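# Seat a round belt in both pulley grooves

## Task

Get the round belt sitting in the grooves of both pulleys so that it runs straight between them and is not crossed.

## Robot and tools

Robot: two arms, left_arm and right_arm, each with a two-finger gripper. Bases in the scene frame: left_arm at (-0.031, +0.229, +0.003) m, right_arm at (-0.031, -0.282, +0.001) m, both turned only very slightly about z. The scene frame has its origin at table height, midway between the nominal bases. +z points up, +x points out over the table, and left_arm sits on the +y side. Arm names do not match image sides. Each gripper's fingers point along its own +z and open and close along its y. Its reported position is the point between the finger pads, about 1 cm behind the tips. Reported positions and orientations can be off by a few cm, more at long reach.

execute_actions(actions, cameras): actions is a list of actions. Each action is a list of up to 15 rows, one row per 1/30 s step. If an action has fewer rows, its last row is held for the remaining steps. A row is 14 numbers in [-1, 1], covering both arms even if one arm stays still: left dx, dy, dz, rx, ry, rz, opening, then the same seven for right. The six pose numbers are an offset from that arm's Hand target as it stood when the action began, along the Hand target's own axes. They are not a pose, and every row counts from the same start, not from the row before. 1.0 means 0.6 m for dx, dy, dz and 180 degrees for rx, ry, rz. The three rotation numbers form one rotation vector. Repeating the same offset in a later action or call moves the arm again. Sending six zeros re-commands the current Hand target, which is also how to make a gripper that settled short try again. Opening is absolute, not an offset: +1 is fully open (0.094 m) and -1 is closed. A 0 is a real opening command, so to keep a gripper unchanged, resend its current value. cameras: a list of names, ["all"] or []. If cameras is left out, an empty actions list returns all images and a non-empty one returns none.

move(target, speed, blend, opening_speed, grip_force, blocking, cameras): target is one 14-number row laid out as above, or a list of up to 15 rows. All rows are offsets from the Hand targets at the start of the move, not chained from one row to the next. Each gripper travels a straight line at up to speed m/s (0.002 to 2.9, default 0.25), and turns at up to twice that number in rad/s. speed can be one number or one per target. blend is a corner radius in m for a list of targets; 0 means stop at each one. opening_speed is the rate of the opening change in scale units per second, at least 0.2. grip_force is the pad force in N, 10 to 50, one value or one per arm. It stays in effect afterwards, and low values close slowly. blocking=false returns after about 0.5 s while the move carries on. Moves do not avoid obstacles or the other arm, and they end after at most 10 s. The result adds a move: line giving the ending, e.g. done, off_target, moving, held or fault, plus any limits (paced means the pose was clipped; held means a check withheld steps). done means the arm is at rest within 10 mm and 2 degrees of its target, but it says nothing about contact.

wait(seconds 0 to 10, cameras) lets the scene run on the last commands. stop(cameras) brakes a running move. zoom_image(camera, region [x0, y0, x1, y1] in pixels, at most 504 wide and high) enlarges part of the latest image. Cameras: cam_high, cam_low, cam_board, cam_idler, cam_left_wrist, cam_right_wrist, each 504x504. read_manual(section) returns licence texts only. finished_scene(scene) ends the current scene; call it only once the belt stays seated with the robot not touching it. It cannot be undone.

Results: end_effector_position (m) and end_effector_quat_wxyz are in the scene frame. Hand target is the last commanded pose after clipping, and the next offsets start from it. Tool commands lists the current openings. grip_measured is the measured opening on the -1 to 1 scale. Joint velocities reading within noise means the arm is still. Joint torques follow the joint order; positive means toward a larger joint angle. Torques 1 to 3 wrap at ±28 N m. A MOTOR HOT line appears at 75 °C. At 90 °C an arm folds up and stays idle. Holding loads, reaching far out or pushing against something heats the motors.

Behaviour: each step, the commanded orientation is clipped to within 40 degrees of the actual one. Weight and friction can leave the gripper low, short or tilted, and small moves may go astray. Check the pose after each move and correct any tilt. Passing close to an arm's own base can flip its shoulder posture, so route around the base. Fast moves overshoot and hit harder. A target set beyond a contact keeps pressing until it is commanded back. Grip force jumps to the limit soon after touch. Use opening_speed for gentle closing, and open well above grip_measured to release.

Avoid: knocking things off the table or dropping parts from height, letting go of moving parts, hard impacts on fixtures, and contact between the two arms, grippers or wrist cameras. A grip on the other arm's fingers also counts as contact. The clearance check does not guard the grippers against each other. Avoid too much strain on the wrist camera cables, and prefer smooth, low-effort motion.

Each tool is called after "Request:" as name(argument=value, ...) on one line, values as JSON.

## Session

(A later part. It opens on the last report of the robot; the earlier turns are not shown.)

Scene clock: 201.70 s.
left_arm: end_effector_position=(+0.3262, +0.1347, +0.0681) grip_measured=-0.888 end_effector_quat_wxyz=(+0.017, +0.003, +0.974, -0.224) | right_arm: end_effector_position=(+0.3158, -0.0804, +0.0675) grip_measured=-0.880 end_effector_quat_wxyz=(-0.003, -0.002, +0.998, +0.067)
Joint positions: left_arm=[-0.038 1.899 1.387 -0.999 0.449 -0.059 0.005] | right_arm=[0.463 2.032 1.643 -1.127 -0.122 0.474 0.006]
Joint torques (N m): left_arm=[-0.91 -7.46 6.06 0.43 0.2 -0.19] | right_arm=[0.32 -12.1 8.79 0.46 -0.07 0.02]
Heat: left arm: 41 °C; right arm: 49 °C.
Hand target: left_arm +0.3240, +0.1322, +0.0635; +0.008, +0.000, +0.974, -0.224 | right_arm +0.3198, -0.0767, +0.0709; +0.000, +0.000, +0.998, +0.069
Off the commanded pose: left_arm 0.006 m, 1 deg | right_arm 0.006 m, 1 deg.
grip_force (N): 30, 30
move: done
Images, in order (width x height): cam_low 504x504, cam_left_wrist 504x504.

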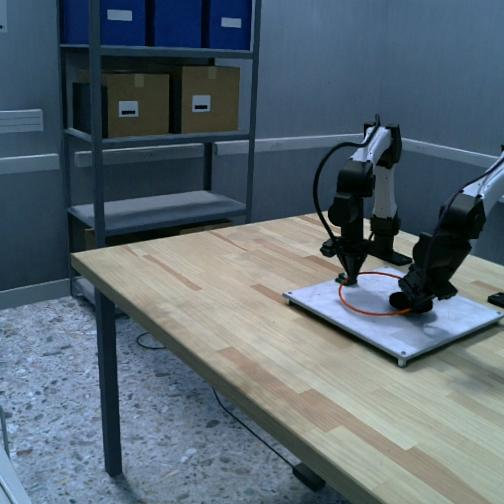

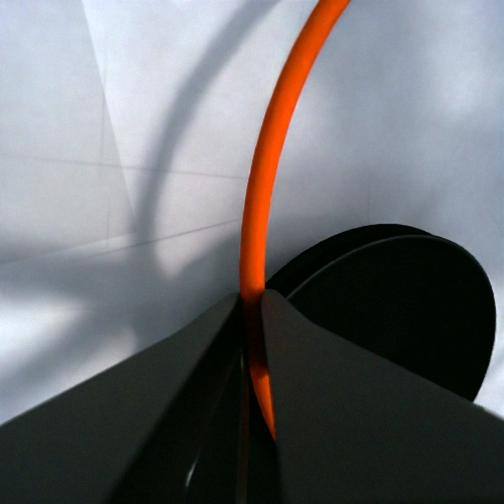

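Request:
move(target=[[0,-0.026,-0.0525,0,0,0,-0.95, 0,0.008,-0.058,0,0,0,-0.95],[0.055,0.019,-0.0745,0,0,0,-0.95, 0.052,-0.0745,-0.070,0,0,0,-0.95]], blend=[0.01,0], cameras=["cam_board","cam_idler","cam_low","cam_right_wrist"])

Scene clock: 213.73 s.
left_arm: end_effector_position=(+0.2939, +0.1556, +0.0927) grip_measured=-0.891 end_effector_quat_wxyz=(+0.001, -0.002, +0.972, -0.235) | right_arm: end_effector_position=(+0.2896, -0.1201, +0.1004) grip_measured=-0.880 end_effector_quat_wxyz=(-0.009, +0.000, +0.997, +0.075)
Joint positions: left_arm=[0.033 1.794 1.347 -1.13 0.475 0.016 0.005] | right_arm=[0.387 1.866 1.543 -1.206 -0.145 0.402 0.006]
Joint torques (N m): left_arm=[0.69 -9.88 5.61 0.21 -0.02 0.04] | right_arm=[-0.59 -14.23 5.04 0.43 0.04 -0.12]
Heat: left arm: 43 °C; right arm: 50 °C.
Hand target: left_arm +0.2904, +0.1619, +0.0982; +0.008, +0.001, +0.974, -0.224 | right_arm +0.2886, -0.1268, +0.1062; +0.001, +0.000, +0.998, +0.069
Off the commanded pose: left_arm 0.009 m, 2 deg | right_arm 0.009 m, 1 deg.
grip_force (N): 30, 30
move: done
Images, in order (width x height): cam_low 504x504, cam_board 504x504, cam_idler 504x504, cam_right_wrist 504x504.

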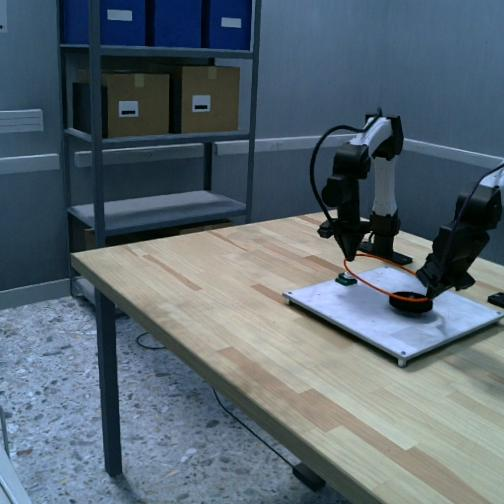

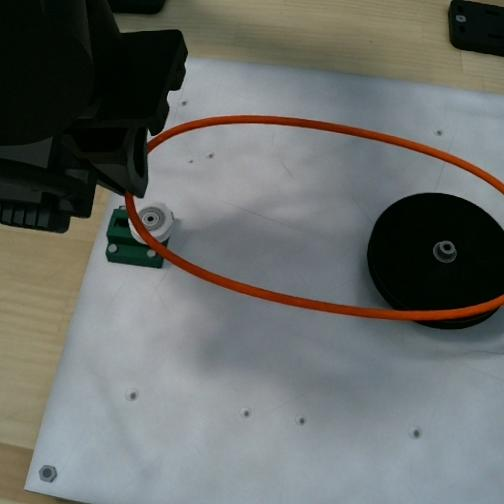

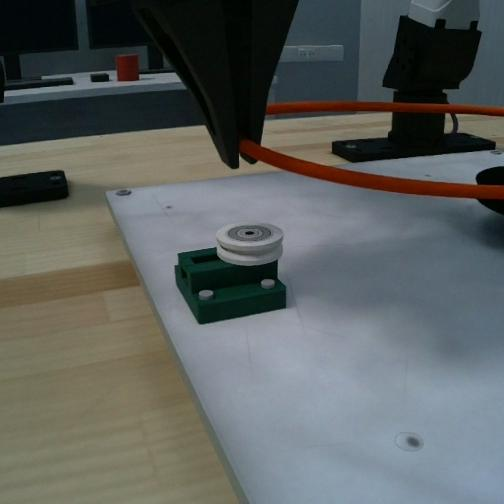

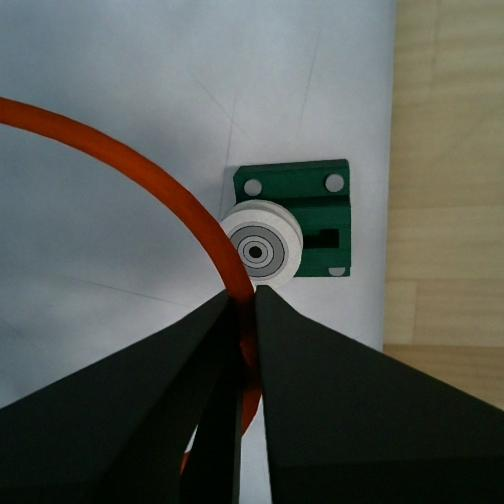

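Request:
move(target=[[0,0.011,0.0225,0,0,0,-0.95, 0.008,-0.058,0.018,0,0,0,-0.95]], cameras=["cam_board","cam_idler","cam_right_wrist"])

Scene clock: 229.57 s.
left_arm: end_effector_position=(+0.2867, +0.1493, +0.0852) grip_measured=-0.891 end_effector_quat_wxyz=(-0.009, -0.003, +0.967, -0.253) | right_arm: end_effector_position=(+0.2838, -0.1426, +0.0845) grip_measured=-0.880 end_effector_quat_wxyz=(-0.012, -0.007, +0.996, +0.092)
Joint positions: left_arm=[0.031 1.794 1.304 -1.108 0.511 0.017 0.005] | right_arm=[0.315 1.822 1.418 -1.132 -0.182 0.315 0.006]
Joint torques (N m): left_arm=[1.07 -8.76 5.59 0.46 -0.34 0.05] | right_arm=[-1.62 -14.19 4.94 0.34 0.4 -0.13]
Motor temperatures (°C): left_arm=[25 44 34 24 25 23 26] | right_arm=[24 50 36 26 25 22 24]
Heat: left arm: 44 °C; right arm: 50 °C.
Hand target: left_arm +0.2906, +0.1619, +0.0831; +0.008, +0.001, +0.974, -0.225 | right_arm +0.2838, -0.1597, +0.0907; +0.000, +0.000, +0.998, +0.069
Off the commanded pose: left_arm 0.013 m, 4 deg | right_arm 0.018 m, 3 deg.
grip_force (N): 30, 30
move: off_target (left_arm, right_arm)
Images, in order (width x height): cam_board 504x504, cam_idler 504x504, cam_right_wrist 504x504.

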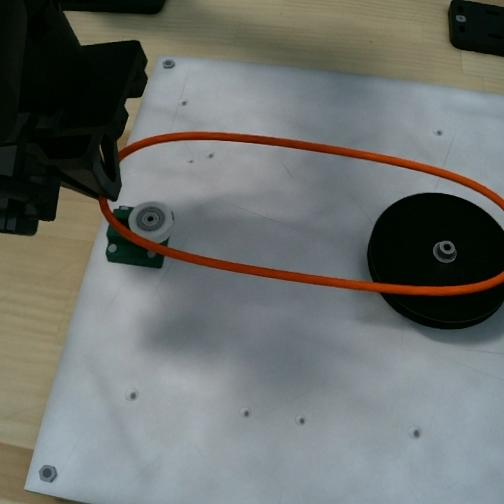

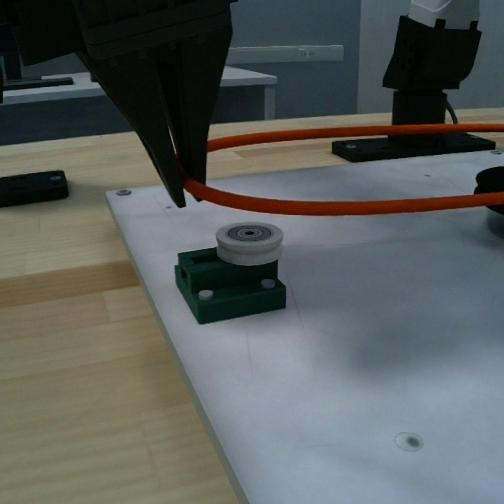

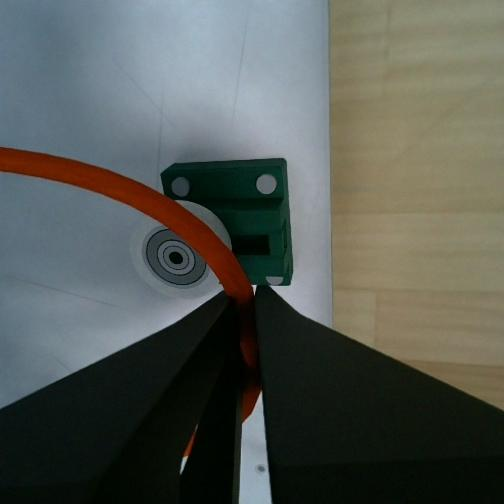

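Request:
move(target=[[0,0,0,0,0,0,-0.95, 0,-0.02,0.068,0,0,0,-0.95]], cameras=["cam_board","cam_idler","cam_right_wrist"])

Scene clock: 237.63 s.
left_arm: end_effector_position=(+0.2867, +0.1480, +0.0858) grip_measured=-0.891 end_effector_quat_wxyz=(-0.009, -0.003, +0.966, -0.257) | right_arm: end_effector_position=(+0.2808, -0.1455, +0.0568) grip_measured=-0.880 end_effector_quat_wxyz=(-0.008, -0.009, +0.994, +0.106)
Joint positions: left_arm=[0.031 1.794 1.304 -1.108 0.519 0.017 0.005] | right_arm=[0.297 1.818 1.297 -1.002 -0.207 0.296 0.006]
Joint torques (N m): left_arm=[1.07 -8.68 5.61 0.46 -0.41 0.06] | right_arm=[-1.83 -10.8 3.63 0.6 0.65 -0.09]
Heat: left arm: 44 °C; right arm: 51 °C.
Hand target: left_arm +0.2906, +0.1619, +0.0832; +0.008, +0.000, +0.974, -0.225 | right_arm +0.2838, -0.1660, +0.0487; +0.000, +0.000, +0.998, +0.069
Off the commanded pose: left_arm 0.015 m, 4 deg | right_arm 0.022 m, 4 deg.
grip_force (N): 30, 30
move: off_target (left_arm, right_arm)
Images, in order (width x height): cam_board 504x504, cam_idler 504x504, cam_right_wrist 504x504.

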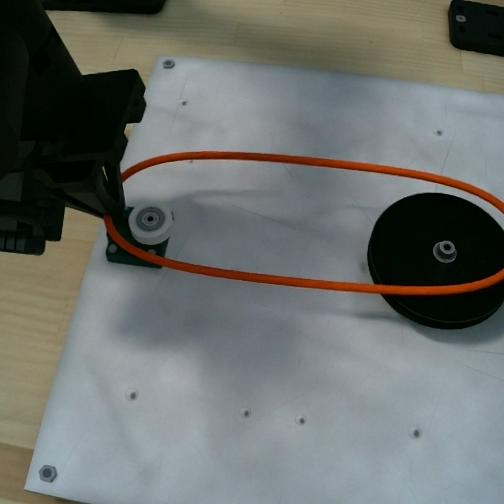

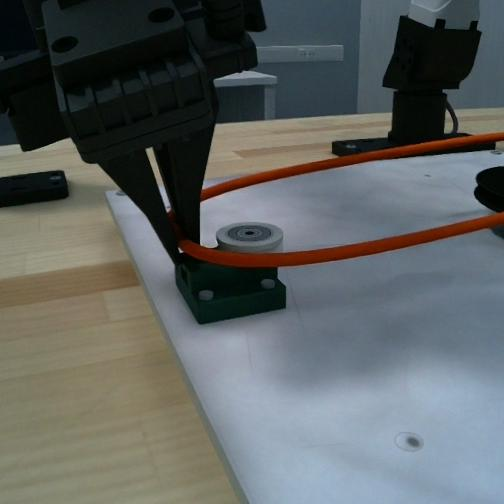

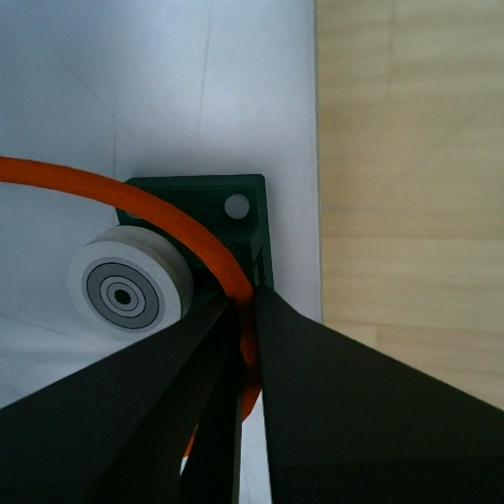

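Request:
move(target=[[0,0,0,0,0,0,-0.95, 0,0.0,0.012,0,0,0,-0.95],[0,0,0,0,0,0,-0.95, 0,0.022,0.014,0,0,0,-0.95]], cameras=["cam_board","cam_idler","cam_right_wrist"])

Request:
zoom_image(camera="cam_idler", region=[150, 160, 320, 330])

Scene clock: 249.37 s.
left_arm: end_effector_position=(+0.2867, +0.1480, +0.0858) grip_measured=-0.891 end_effector_quat_wxyz=(-0.009, -0.003, +0.966, -0.257) | right_arm: end_effector_position=(+0.2805, -0.1445, +0.0564) grip_measured=-0.880 end_effector_quat_wxyz=(-0.001, -0.004, +0.995, +0.099)
Joint positions: left_arm=[0.031 1.794 1.304 -1.108 0.519 0.017 0.005] | right_arm=[0.309 1.808 1.285 -0.987 -0.189 0.318 0.006]
Joint torques (N m): left_arm=[1.02 -8.84 5.61 0.46 -0.41 0.06] | right_arm=[0.65 -7.61 4.7 0.74 0.46 0.06]
Heat: left arm: 44 °C; right arm: 51 °C.
Hand target: left_arm +0.2906, +0.1619, +0.0832; +0.008, +0.000, +0.974, -0.225 | right_arm +0.2839, -0.1516, +0.0422; +0.001, +0.000, +0.998, +0.070
Off the commanded pose: left_arm 0.015 m, 4 deg | right_arm 0.016 m, 3 deg.
grip_force (N): 30, 30
move: off_target (left_arm, right_arm)
Images, in order (width x height): cam_board 504x504, cam_idler 504x504, cam_right_wrist 504x504.

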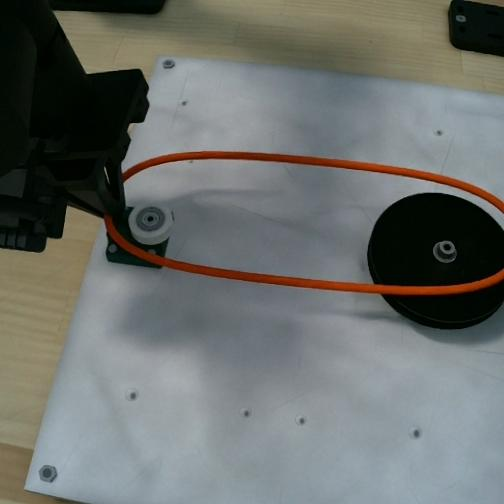

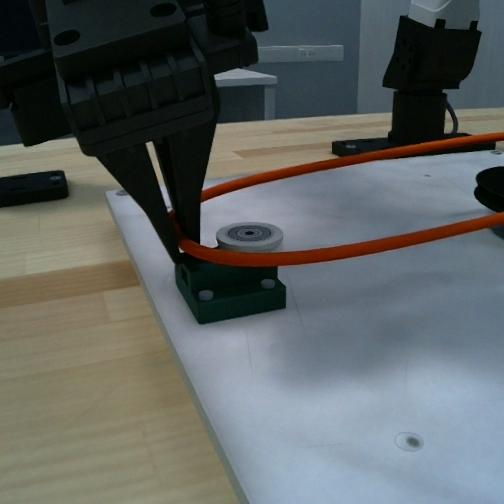

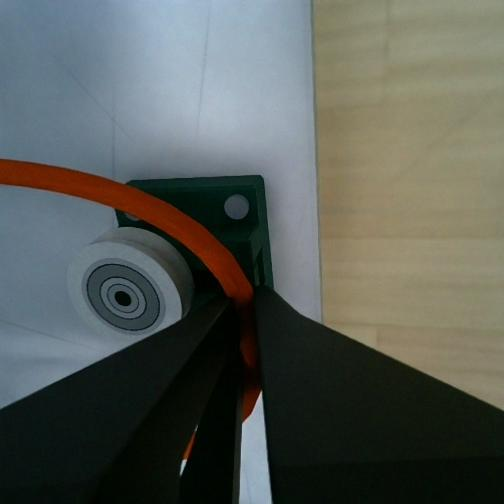

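Scaled by 2.965 from the camera's 504x504 image, which has a finer 720x720 frame.

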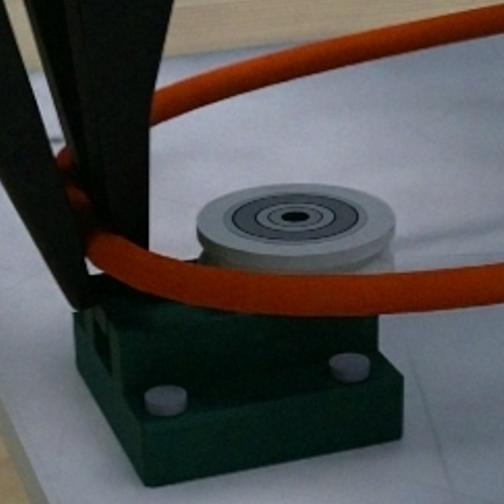

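Request:
move(target=[[0,0,0,0,0,0,-0.95, 0,0.014,-0.004,0,0,0,-0.95]], cameras=["cam_board","cam_idler","cam_right_wrist"])

Request:
zoom_image(camera="cam_idler", region=[150, 160, 320, 330])

Scene clock: 261.20 s.
left_arm: end_effector_position=(+0.2867, +0.1480, +0.0858) grip_measured=-0.891 end_effector_quat_wxyz=(-0.009, -0.003, +0.966, -0.257) | right_arm: end_effector_position=(+0.2804, -0.1432, +0.0570) grip_measured=-0.880 end_effector_quat_wxyz=(+0.003, -0.002, +0.996, +0.085)
Joint positions: left_arm=[0.031 1.794 1.304 -1.108 0.519 0.017 0.005] | right_arm=[0.328 1.808 1.291 -0.991 -0.158 0.341 0.006]
Joint torques (N m): left_arm=[1.05 -8.77 5.59 0.46 -0.4 0.05] | right_arm=[0.96 -7.24 6.08 0.74 0.2 0.04]
Heat: left arm: 44 °C; right arm: 47 °C.
Hand target: left_arm +0.2906, +0.1619, +0.0832; +0.008, +0.000, +0.974, -0.225 | right_arm +0.2839, -0.1436, +0.0457; +0.001, +0.000, +0.998, +0.070
Off the commanded pose: left_arm 0.015 m, 4 deg | right_arm 0.012 m, 2 deg.
grip_force (N): 30, 30
move: off_target (left_arm, right_arm)
Images, in order (width x height): cam_board 504x504, cam_idler 504x504, cam_right_wrist 504x504.

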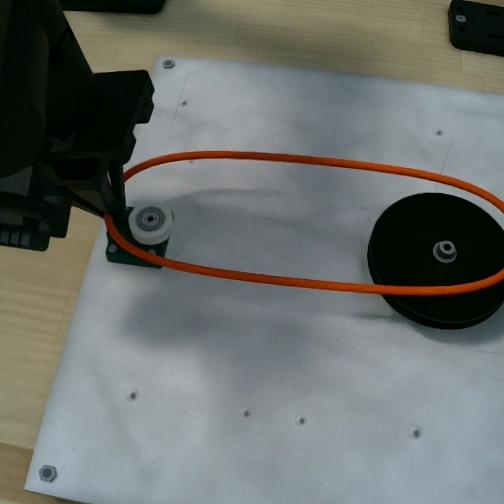

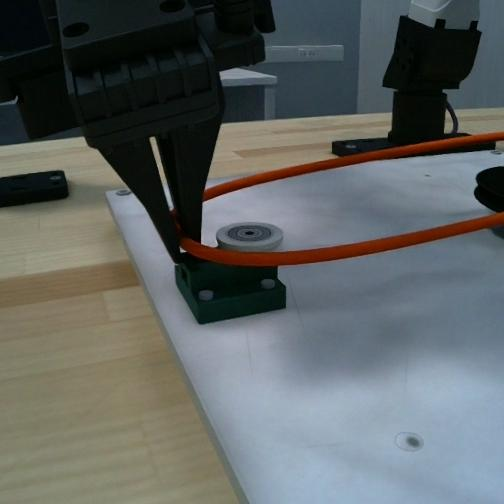

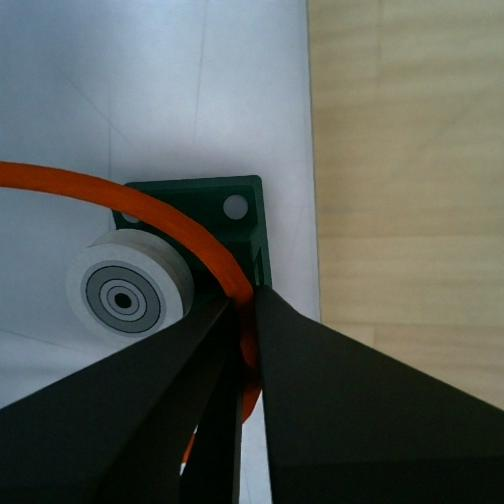

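Scaled by 2.965 from the camera's 504x504 image, which has a finer 720x720 frame.

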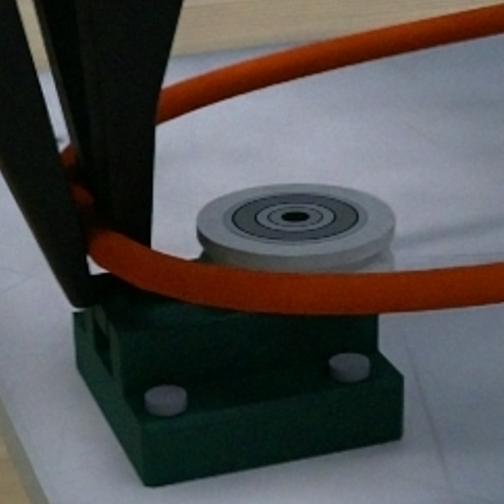

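Request:
move(target=[[0,0,0,0,0,0,-0.95, 0,0.026,-0.009,0,0,0,-0.95]], cameras=["cam_idler","cam_right_wrist"])

Request:
zoom_image(camera="cam_idler", region=[150, 160, 320, 330])

Scene clock: 270.67 s.
left_arm: end_effector_position=(+0.2867, +0.1480, +0.0858) grip_measured=-0.891 end_effector_quat_wxyz=(-0.009, -0.003, +0.966, -0.257) | right_arm: end_effector_position=(+0.2804, -0.1420, +0.0581) grip_measured=-0.880 end_effector_quat_wxyz=(+0.003, +0.004, +0.998, +0.056)
Joint positions: left_arm=[0.031 1.794 1.304 -1.108 0.519 0.017 0.005] | right_arm=[0.36 1.824 1.321 -1.022 -0.103 0.382 0.006]
Joint torques (N m): left_arm=[1.02 -8.75 5.59 0.46 -0.42 0.05] | right_arm=[1.63 -8.17 7.35 0.71 -0.31 0.08]
Heat: left arm: 44 °C; right arm: 46 °C.
Hand target: left_arm +0.2906, +0.1619, +0.0832; +0.008, +0.000, +0.974, -0.225 | right_arm +0.2839, -0.1290, +0.0533; +0.001, +0.000, +0.998, +0.070
Off the commanded pose: left_arm 0.015 m, 4 deg | right_arm 0.014 m, 2 deg.
grip_force (N): 30, 30
move: off_target (left_arm, right_arm)
Images, in order (width x height): cam_idler 504x504, cam_right_wrist 504x504.

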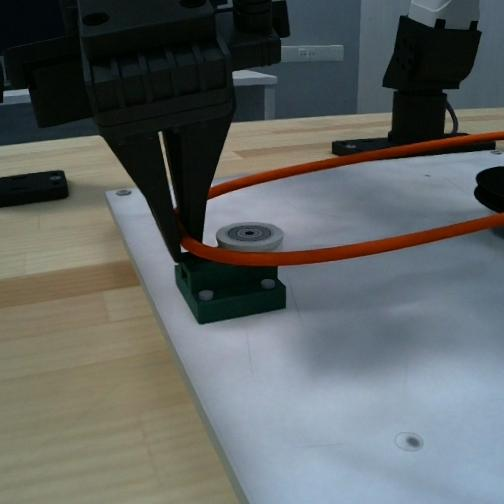

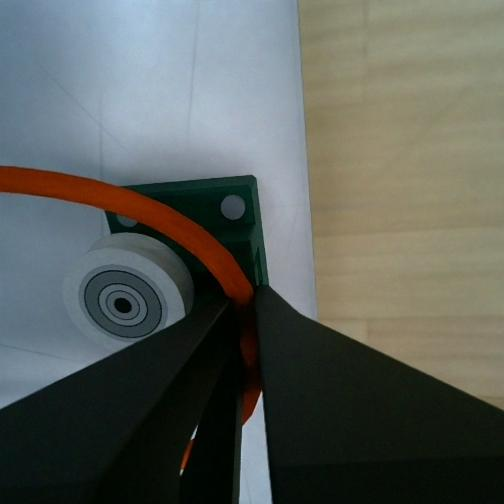

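Scaled by 2.965 from the camera's 504x504 image, which has a finer 720x720 frame.

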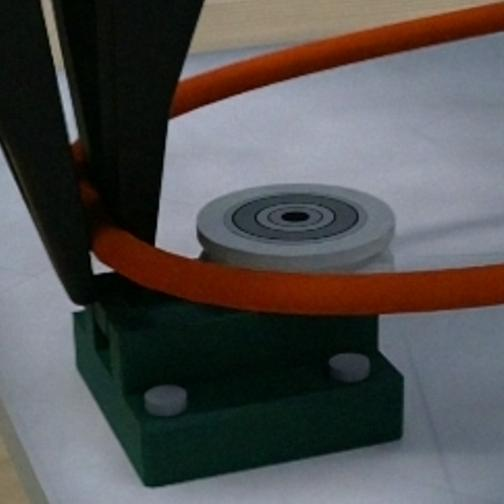

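Request:
move(target=[[0,0,0,0,0,0,-0.95, 0,-0.022,-0.02,0,0,0,-0.95]], cameras=["cam_idler","cam_right_wrist"])

Request:
zoom_image(camera="cam_idler", region=[150, 160, 320, 330])

Scene clock: 278.67 s.
left_arm: end_effector_position=(+0.2867, +0.1480, +0.0858) grip_measured=-0.891 end_effector_quat_wxyz=(-0.009, -0.003, +0.966, -0.257) | right_arm: end_effector_position=(+0.2809, -0.1436, +0.0585) grip_measured=-0.880 end_effector_quat_wxyz=(+0.000, +0.000, +0.998, +0.064)
Joint positions: left_arm=[0.031 1.794 1.304 -1.108 0.519 0.017 0.005] | right_arm=[0.346 1.824 1.321 -1.024 -0.121 0.359 0.006]
Joint torques (N m): left_arm=[1.03 -8.72 5.61 0.46 -0.41 0.05] | right_arm=[-0.51 -10.8 8.05 0.39 -0.18 -0.15]
Motor temperatures (°C): left_arm=[25 44 33 24 25 23 26] | right_arm=[24 45 34 26 26 22 24]
Heat: left arm: 44 °C; right arm: 45 °C.
Hand target: left_arm +0.2906, +0.1619, +0.0832; +0.008, +0.000, +0.974, -0.225 | right_arm +0.2839, -0.1437, +0.0633; +0.001, +0.000, +0.998, +0.070
Off the commanded pose: left_arm 0.015 m, 4 deg | right_arm 0.006 m, 1 deg.
grip_force (N): 30, 30
move: off_target (left_arm)
Images, in order (width x height): cam_idler 504x504, cam_right_wrist 504x504.

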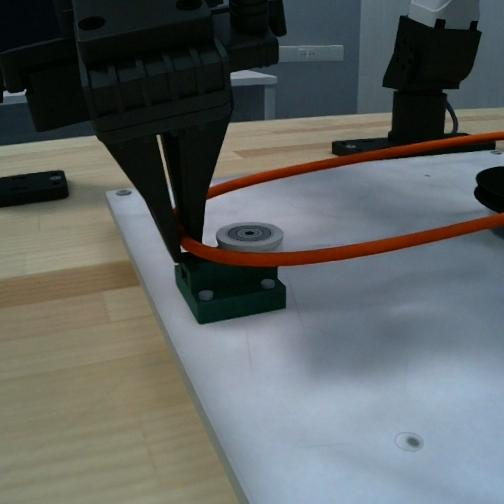

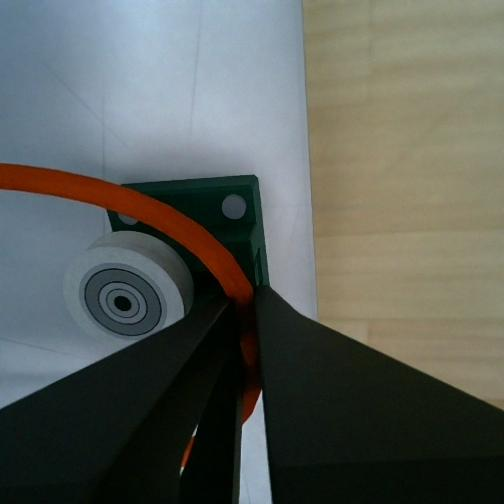

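Scaled by 2.965 from the camera's 504x504 image, which has a finer 720x720 frame.

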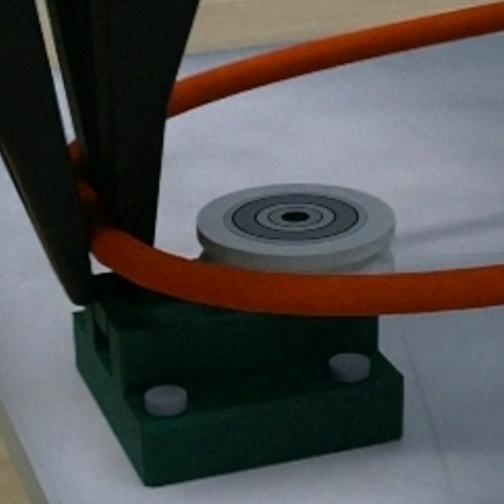

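Request:
move(target=[[0,0,0,0,0,0,-0.95, 0,0.0,-0.007,0,0,0,-0.95],[0,0,0,0,0,0,-0.95, 0,0.015,-0.004,0,0,0,-0.95]], cameras=["cam_idler","cam_right_wrist"])

Request:
zoom_image(camera="cam_idler", region=[150, 160, 320, 330])

Scene clock: 286.47 s.
left_arm: end_effector_position=(+0.2868, +0.1494, +0.0850) grip_measured=-0.891 end_effector_quat_wxyz=(-0.009, -0.003, +0.968, -0.252) | right_arm: end_effector_position=(+0.2796, -0.1346, +0.0634) grip_measured=-0.880 end_effector_quat_wxyz=(-0.003, -0.004, +0.997, +0.074)
Joint positions: left_arm=[0.031 1.794 1.304 -1.107 0.509 0.017 0.005] | right_arm=[0.362 1.825 1.341 -1.038 -0.139 0.368 0.006]
Joint torques (N m): left_arm=[1.02 -8.8 5.49 0.45 -0.35 0.04] | right_arm=[0.13 -10.17 8.36 0.35 0.04 0.03]
Heat: left arm: 45 °C; right arm: 47 °C.
Hand target: left_arm +0.2907, +0.1619, +0.0831; +0.008, +0.000, +0.974, -0.225 | right_arm +0.2838, -0.1352, +0.0669; +0.001, +0.000, +0.998, +0.069
Off the commanded pose: left_arm 0.013 m, 4 deg | right_arm 0.006 m, 1 deg.
grip_force (N): 30, 30
move: off_target (left_arm)
Images, in order (width x height): cam_idler 504x504, cam_right_wrist 504x504.

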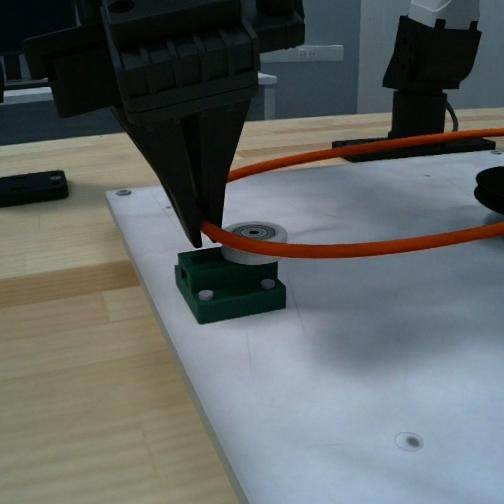

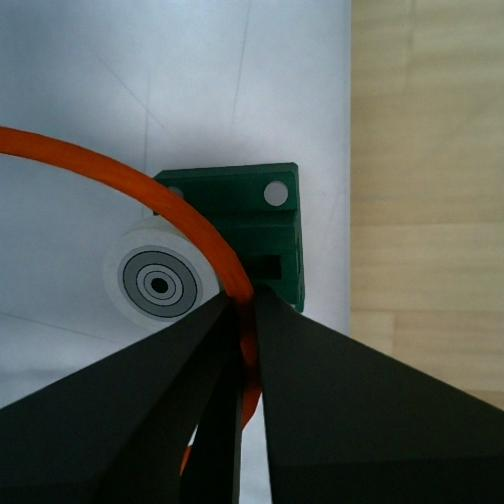

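Scaled by 2.965 from the camera's 504x504 image, which has a finer 720x720 frame.

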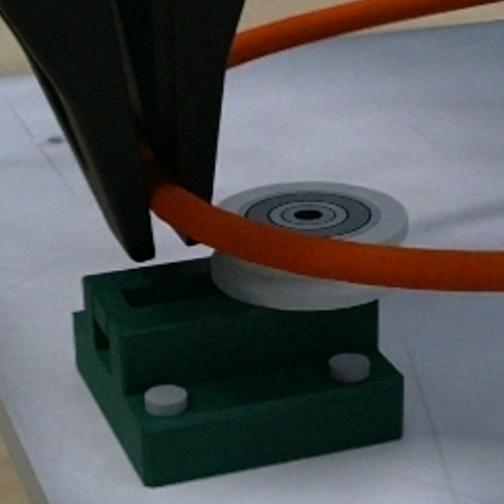

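Request:
move(target=[[0,0.006,0.015,0,0,0,-0.95, 0,-0.012,0.005,0,0,0,-0.95],[0,0.006,0.015,0,0,0,-0.95, 0,-0.009,0.017,0,0,0,-0.95]], cameras=["cam_idler","cam_right_wrist"])

Request:
zoom_image(camera="cam_idler", region=[150, 160, 320, 330])

Scene clock: 299.67 s.
left_arm: end_effector_position=(+0.2869, +0.1494, +0.0780) grip_measured=-0.891 end_effector_quat_wxyz=(-0.005, -0.002, +0.968, -0.252) | right_arm: end_effector_position=(+0.2807, -0.1345, +0.0631) grip_measured=-0.880 end_effector_quat_wxyz=(-0.003, -0.003, +0.997, +0.078)
Joint positions: left_arm=[0.031 1.794 1.275 -1.07 0.509 0.017 0.005] | right_arm=[0.357 1.826 1.341 -1.034 -0.147 0.366 0.006]
Joint torques (N m): left_arm=[0.88 -7.95 5.52 0.51 -0.34 0.01] | right_arm=[-0.28 -9.78 4.71 0.7 0.07 -0.02]
Heat: left arm: 45 °C; right arm: 46 °C.
Hand target: left_arm +0.2908, +0.1612, +0.0734; +0.008, +0.000, +0.974, -0.225 | right_arm +0.2839, -0.1391, +0.0561; +0.001, +0.000, +0.998, +0.069
Off the commanded pose: left_arm 0.013 m, 4 deg | right_arm 0.009 m, 1 deg.
grip_force (N): 30, 30
move: off_target (left_arm)
Images, in order (width x height): cam_idler 504x504, cam_right_wrist 504x504.

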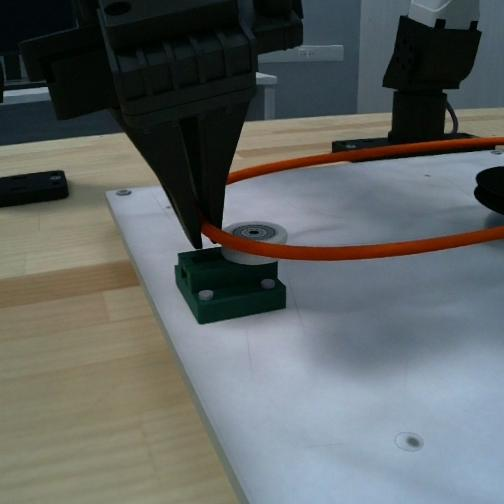

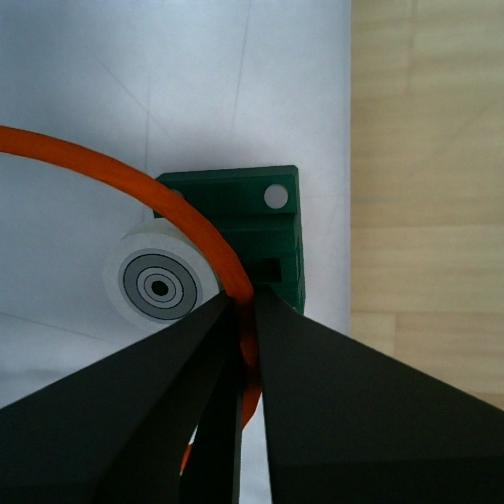

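Scaled by 2.965 from the camera's 504x504 image, which has a finer 720x720 frame.

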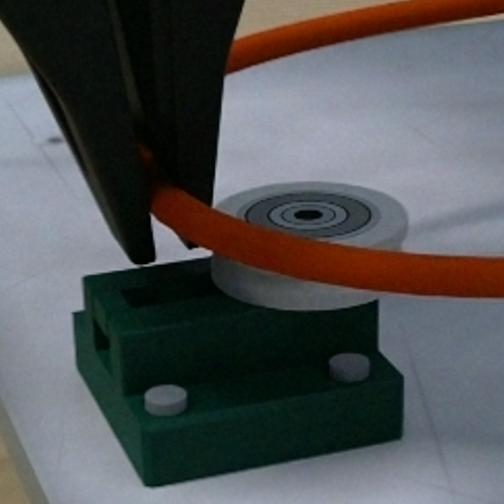

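Request:
move(target=[[0,0,0,0,0,0,-0.95, 0,-0.014,0.0,0,0,0,-0.95],[0,0,0,0,0,0,-0.95, 0,-0.014,0.01,0,0,0,-0.95]], cameras=["cam_idler","cam_right_wrist"])

Request:
zoom_image(camera="cam_idler", region=[150, 160, 320, 330])

Scene clock: 308.33 s.
left_arm: end_effector_position=(+0.2872, +0.1494, +0.0780) grip_measured=-0.891 end_effector_quat_wxyz=(-0.004, -0.002, +0.968, -0.252) | right_arm: end_effector_position=(+0.2846, -0.1352, +0.0590) grip_measured=-0.880 end_effector_quat_wxyz=(+0.004, -0.005, +0.996, +0.088)
Joint positions: left_arm=[0.031 1.794 1.275 -1.068 0.509 0.017 0.005] | right_arm=[0.344 1.826 1.321 -0.996 -0.163 0.35 0.006]
Joint torques (N m): left_arm=[0.79 -7.92 5.52 0.49 -0.33 0.03] | right_arm=[-0.99 -9.89 3.74 0.66 0.24 -0.11]
Heat: left arm: 45 °C; right arm: 45 °C.
Hand target: left_arm +0.2908, +0.1612, +0.0734; +0.008, +0.000, +0.974, -0.225 | right_arm +0.2838, -0.1465, +0.0490; +0.001, +0.000, +0.998, +0.069
Off the commanded pose: left_arm 0.013 m, 4 deg | right_arm 0.015 m, 2 deg.
grip_force (N): 30, 30
move: off_target (left_arm, right_arm)
Images, in order (width x height): cam_idler 504x504, cam_right_wrist 504x504.

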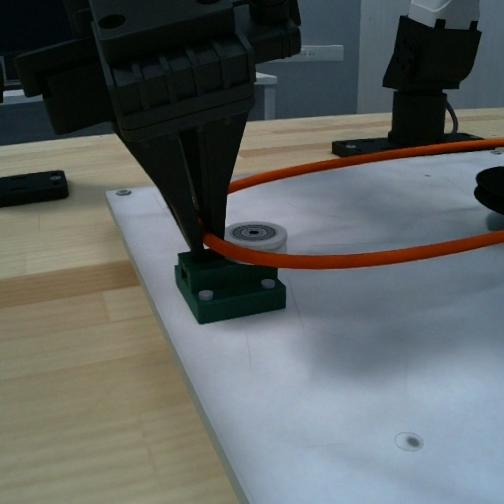

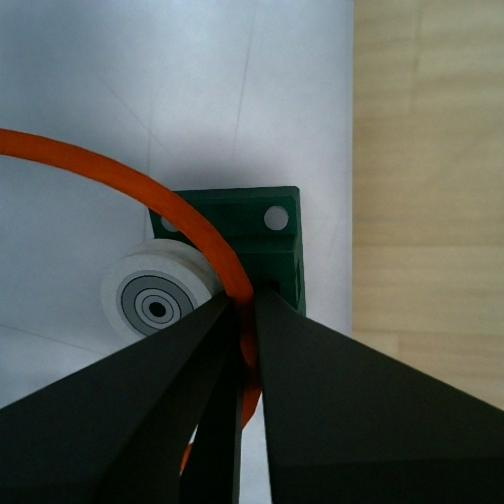

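Scaled by 2.965 from the camera's 504x504 image, which has a finer 720x720 frame.

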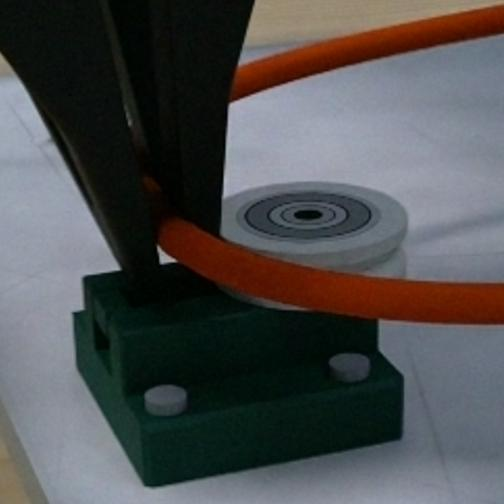

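Request:
move(target=[[0,0,0,0,0,0,-0.95, 0,0.0,-0.005,0,0,0,-0.7],[0,0,0,0,0,0,-0.95, -0.035,0.004,-0.005,0,0,0,-0.7]], cameras=["cam_idler","cam_right_wrist","cam_board"])

Request:
zoom_image(camera="cam_idler", region=[150, 160, 320, 330])

Scene clock: 319.03 s.
left_arm: end_effector_position=(+0.2881, +0.1500, +0.0777) grip_measured=-0.891 end_effector_quat_wxyz=(-0.002, -0.001, +0.968, -0.250) | right_arm: end_effector_position=(+0.2980, -0.1386, +0.0600) grip_measured=-0.701 end_effector_quat_wxyz=(+0.000, -0.001, +0.997, +0.083)
Joint positions: left_arm=[0.031 1.794 1.275 -1.065 0.506 0.017 0.005] | right_arm=[0.324 1.878 1.393 -1.032 -0.158 0.337 0.014]
Joint torques (N m): left_arm=[0.83 -8.03 5.55 0.46 -0.31 0.02] | right_arm=[-0.61 -8.57 7.1 0.62 0.19 -0.13]
Heat: left arm: 45 °C; right arm: 45 °C.
Hand target: left_arm +0.2907, +0.1612, +0.0734; +0.008, +0.000, +0.974, -0.225 | right_arm +0.3049, -0.1446, +0.0523; +0.001, +0.000, +0.998, +0.070
Off the commanded pose: left_arm 0.012 m, 3 deg | right_arm 0.012 m, 2 deg.
grip_force (N): 30, 30
move: off_target (left_arm, right_arm)
Images, in order (width x height): cam_board 504x504, cam_idler 504x504, cam_right_wrist 504x504.

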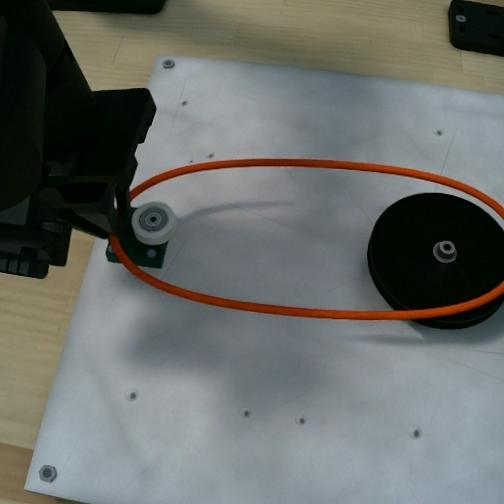

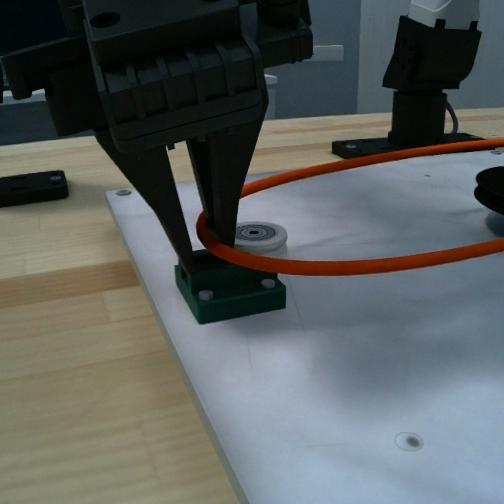

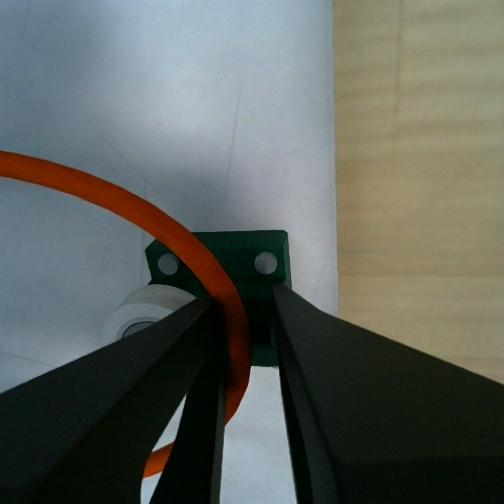

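Scaled by 2.965 from the camera's 504x504 image, which has a finer 720x720 frame.

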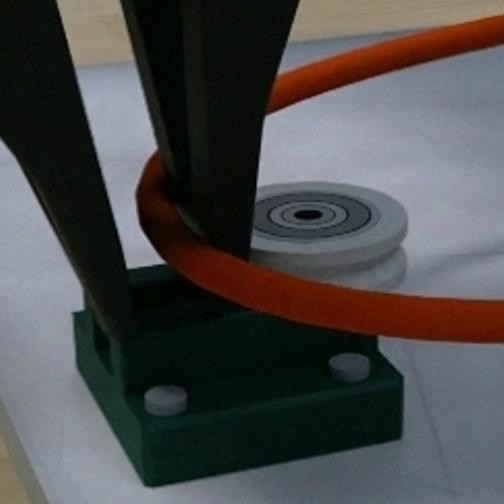

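Request:
move(target=[[0,0,0,0,0,0,-0.95, -0.018,0.006,-0.005,0,0,0,-0.7],[0,0,0,0,0,0,-0.95, -0.018,0.03,-0.005,0,0,0,-0.7]], cameras=["cam_idler","cam_right_wrist","cam_board"])

Request:
zoom_image(camera="cam_idler", region=[150, 160, 320, 330])

Scene clock: 326.47 s.
left_arm: end_effector_position=(+0.2889, +0.1523, +0.0764) grip_measured=-0.891 end_effector_quat_wxyz=(-0.001, -0.001, +0.970, -0.243) | right_arm: end_effector_position=(+0.3146, -0.1234, +0.0572) grip_measured=-0.701 end_effector_quat_wxyz=(+0.003, -0.005, +0.997, +0.083)
Joint positions: left_arm=[0.031 1.794 1.275 -1.061 0.49 0.017 0.005] | right_arm=[0.349 1.95 1.481 -1.036 -0.154 0.356 0.014]
Joint torques (N m): left_arm=[0.83 -8.08 5.55 0.45 -0.15 0.02] | right_arm=[0.17 -11.17 8.12 0.32 0.18 0.03]
Heat: left arm: 44 °C; right arm: 44 °C.
Hand target: left_arm +0.2907, +0.1613, +0.0734; +0.008, +0.000, +0.974, -0.224 | right_arm +0.3156, -0.1271, +0.0578; +0.001, +0.000, +0.998, +0.070
Off the commanded pose: left_arm 0.010 m, 2 deg | right_arm 0.004 m, 2 deg.
grip_force (N): 30, 30
move: done
Images, in order (width x height): cam_board 504x504, cam_idler 504x504, cam_right_wrist 504x504.

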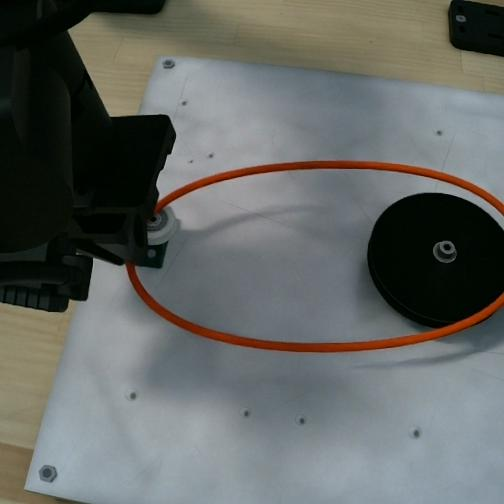

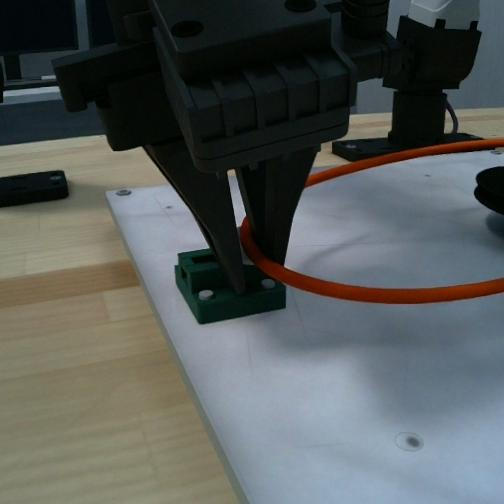

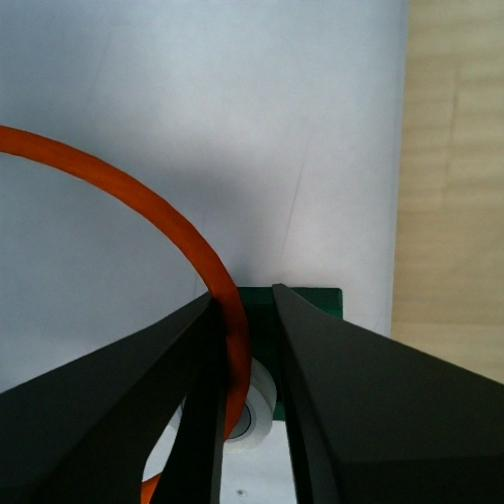

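Scaled by 2.965 from the camera's 504x504 image, which has a finer 720x720 frame.

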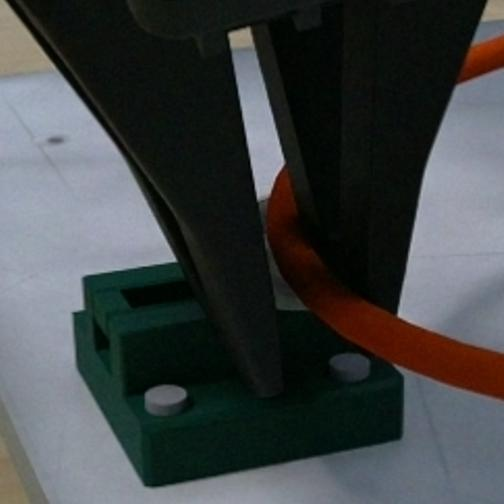

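Request:
move(target=[[0,0,0,0,0,0,-0.95, 0,-0.03,-0.004,0,0,0,-0.7],[0,0,0,0,0,0,-0.95, 0.040,-0.042,-0.004,0,0,0,-0.7]], cameras=["cam_idler","cam_right_wrist","cam_board"])

Request:
zoom_image(camera="cam_idler", region=[150, 160, 320, 330])

Scene clock: 342.33 s.
left_arm: end_effector_position=(+0.2897, +0.1523, +0.0764) grip_measured=-0.891 end_effector_quat_wxyz=(+0.001, +0.000, +0.970, -0.243) | right_arm: end_effector_position=(+0.3076, -0.1376, +0.0569) grip_measured=-0.701 end_effector_quat_wxyz=(+0.023, -0.006, +0.995, +0.092)
Joint positions: left_arm=[0.031 1.794 1.275 -1.057 0.49 0.017 0.005] | right_arm=[0.317 1.873 1.37 -0.966 -0.16 0.325 0.014]
Joint torques (N m): left_arm=[0.76 -7.94 5.42 0.41 -0.15 0.03] | right_arm=[-0.72 -13.56 3.97 0.11 0.16 -0.14]
Heat: left arm: 44 °C; right arm: 45 °C.
Hand target: left_arm +0.2908, +0.1612, +0.0734; +0.008, +0.000, +0.974, -0.225 | right_arm +0.2917, -0.1524, +0.0567; +0.001, +0.000, +0.998, +0.070
Off the commanded pose: left_arm 0.010 m, 2 deg | right_arm 0.022 m, 4 deg.
grip_force (N): 30, 30
move: off_target (right_arm)
Images, in order (width x height): cam_board 504x504, cam_idler 504x504, cam_right_wrist 504x504.

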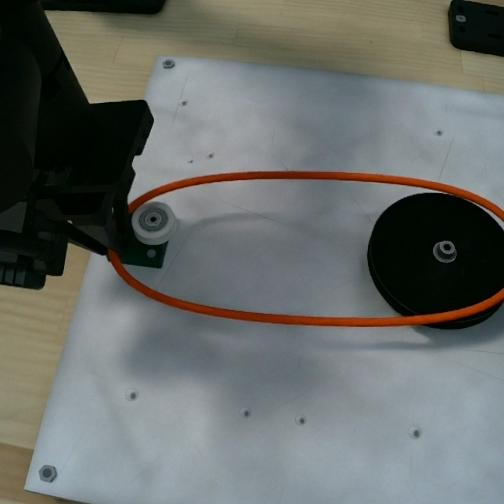

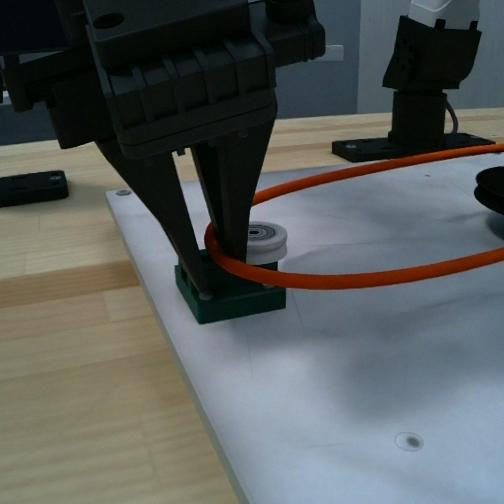

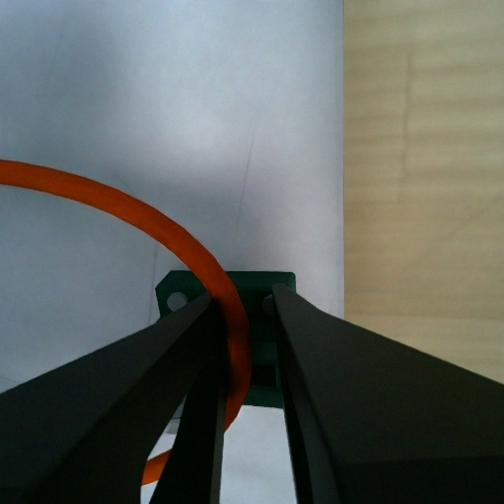

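Scaled by 2.965 from the camera's 504x504 image, which has a finer 720x720 frame.

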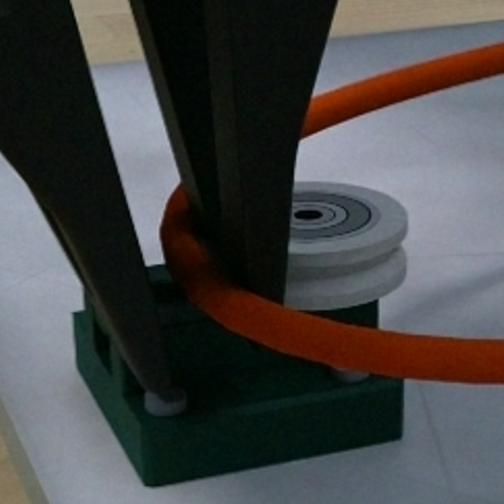

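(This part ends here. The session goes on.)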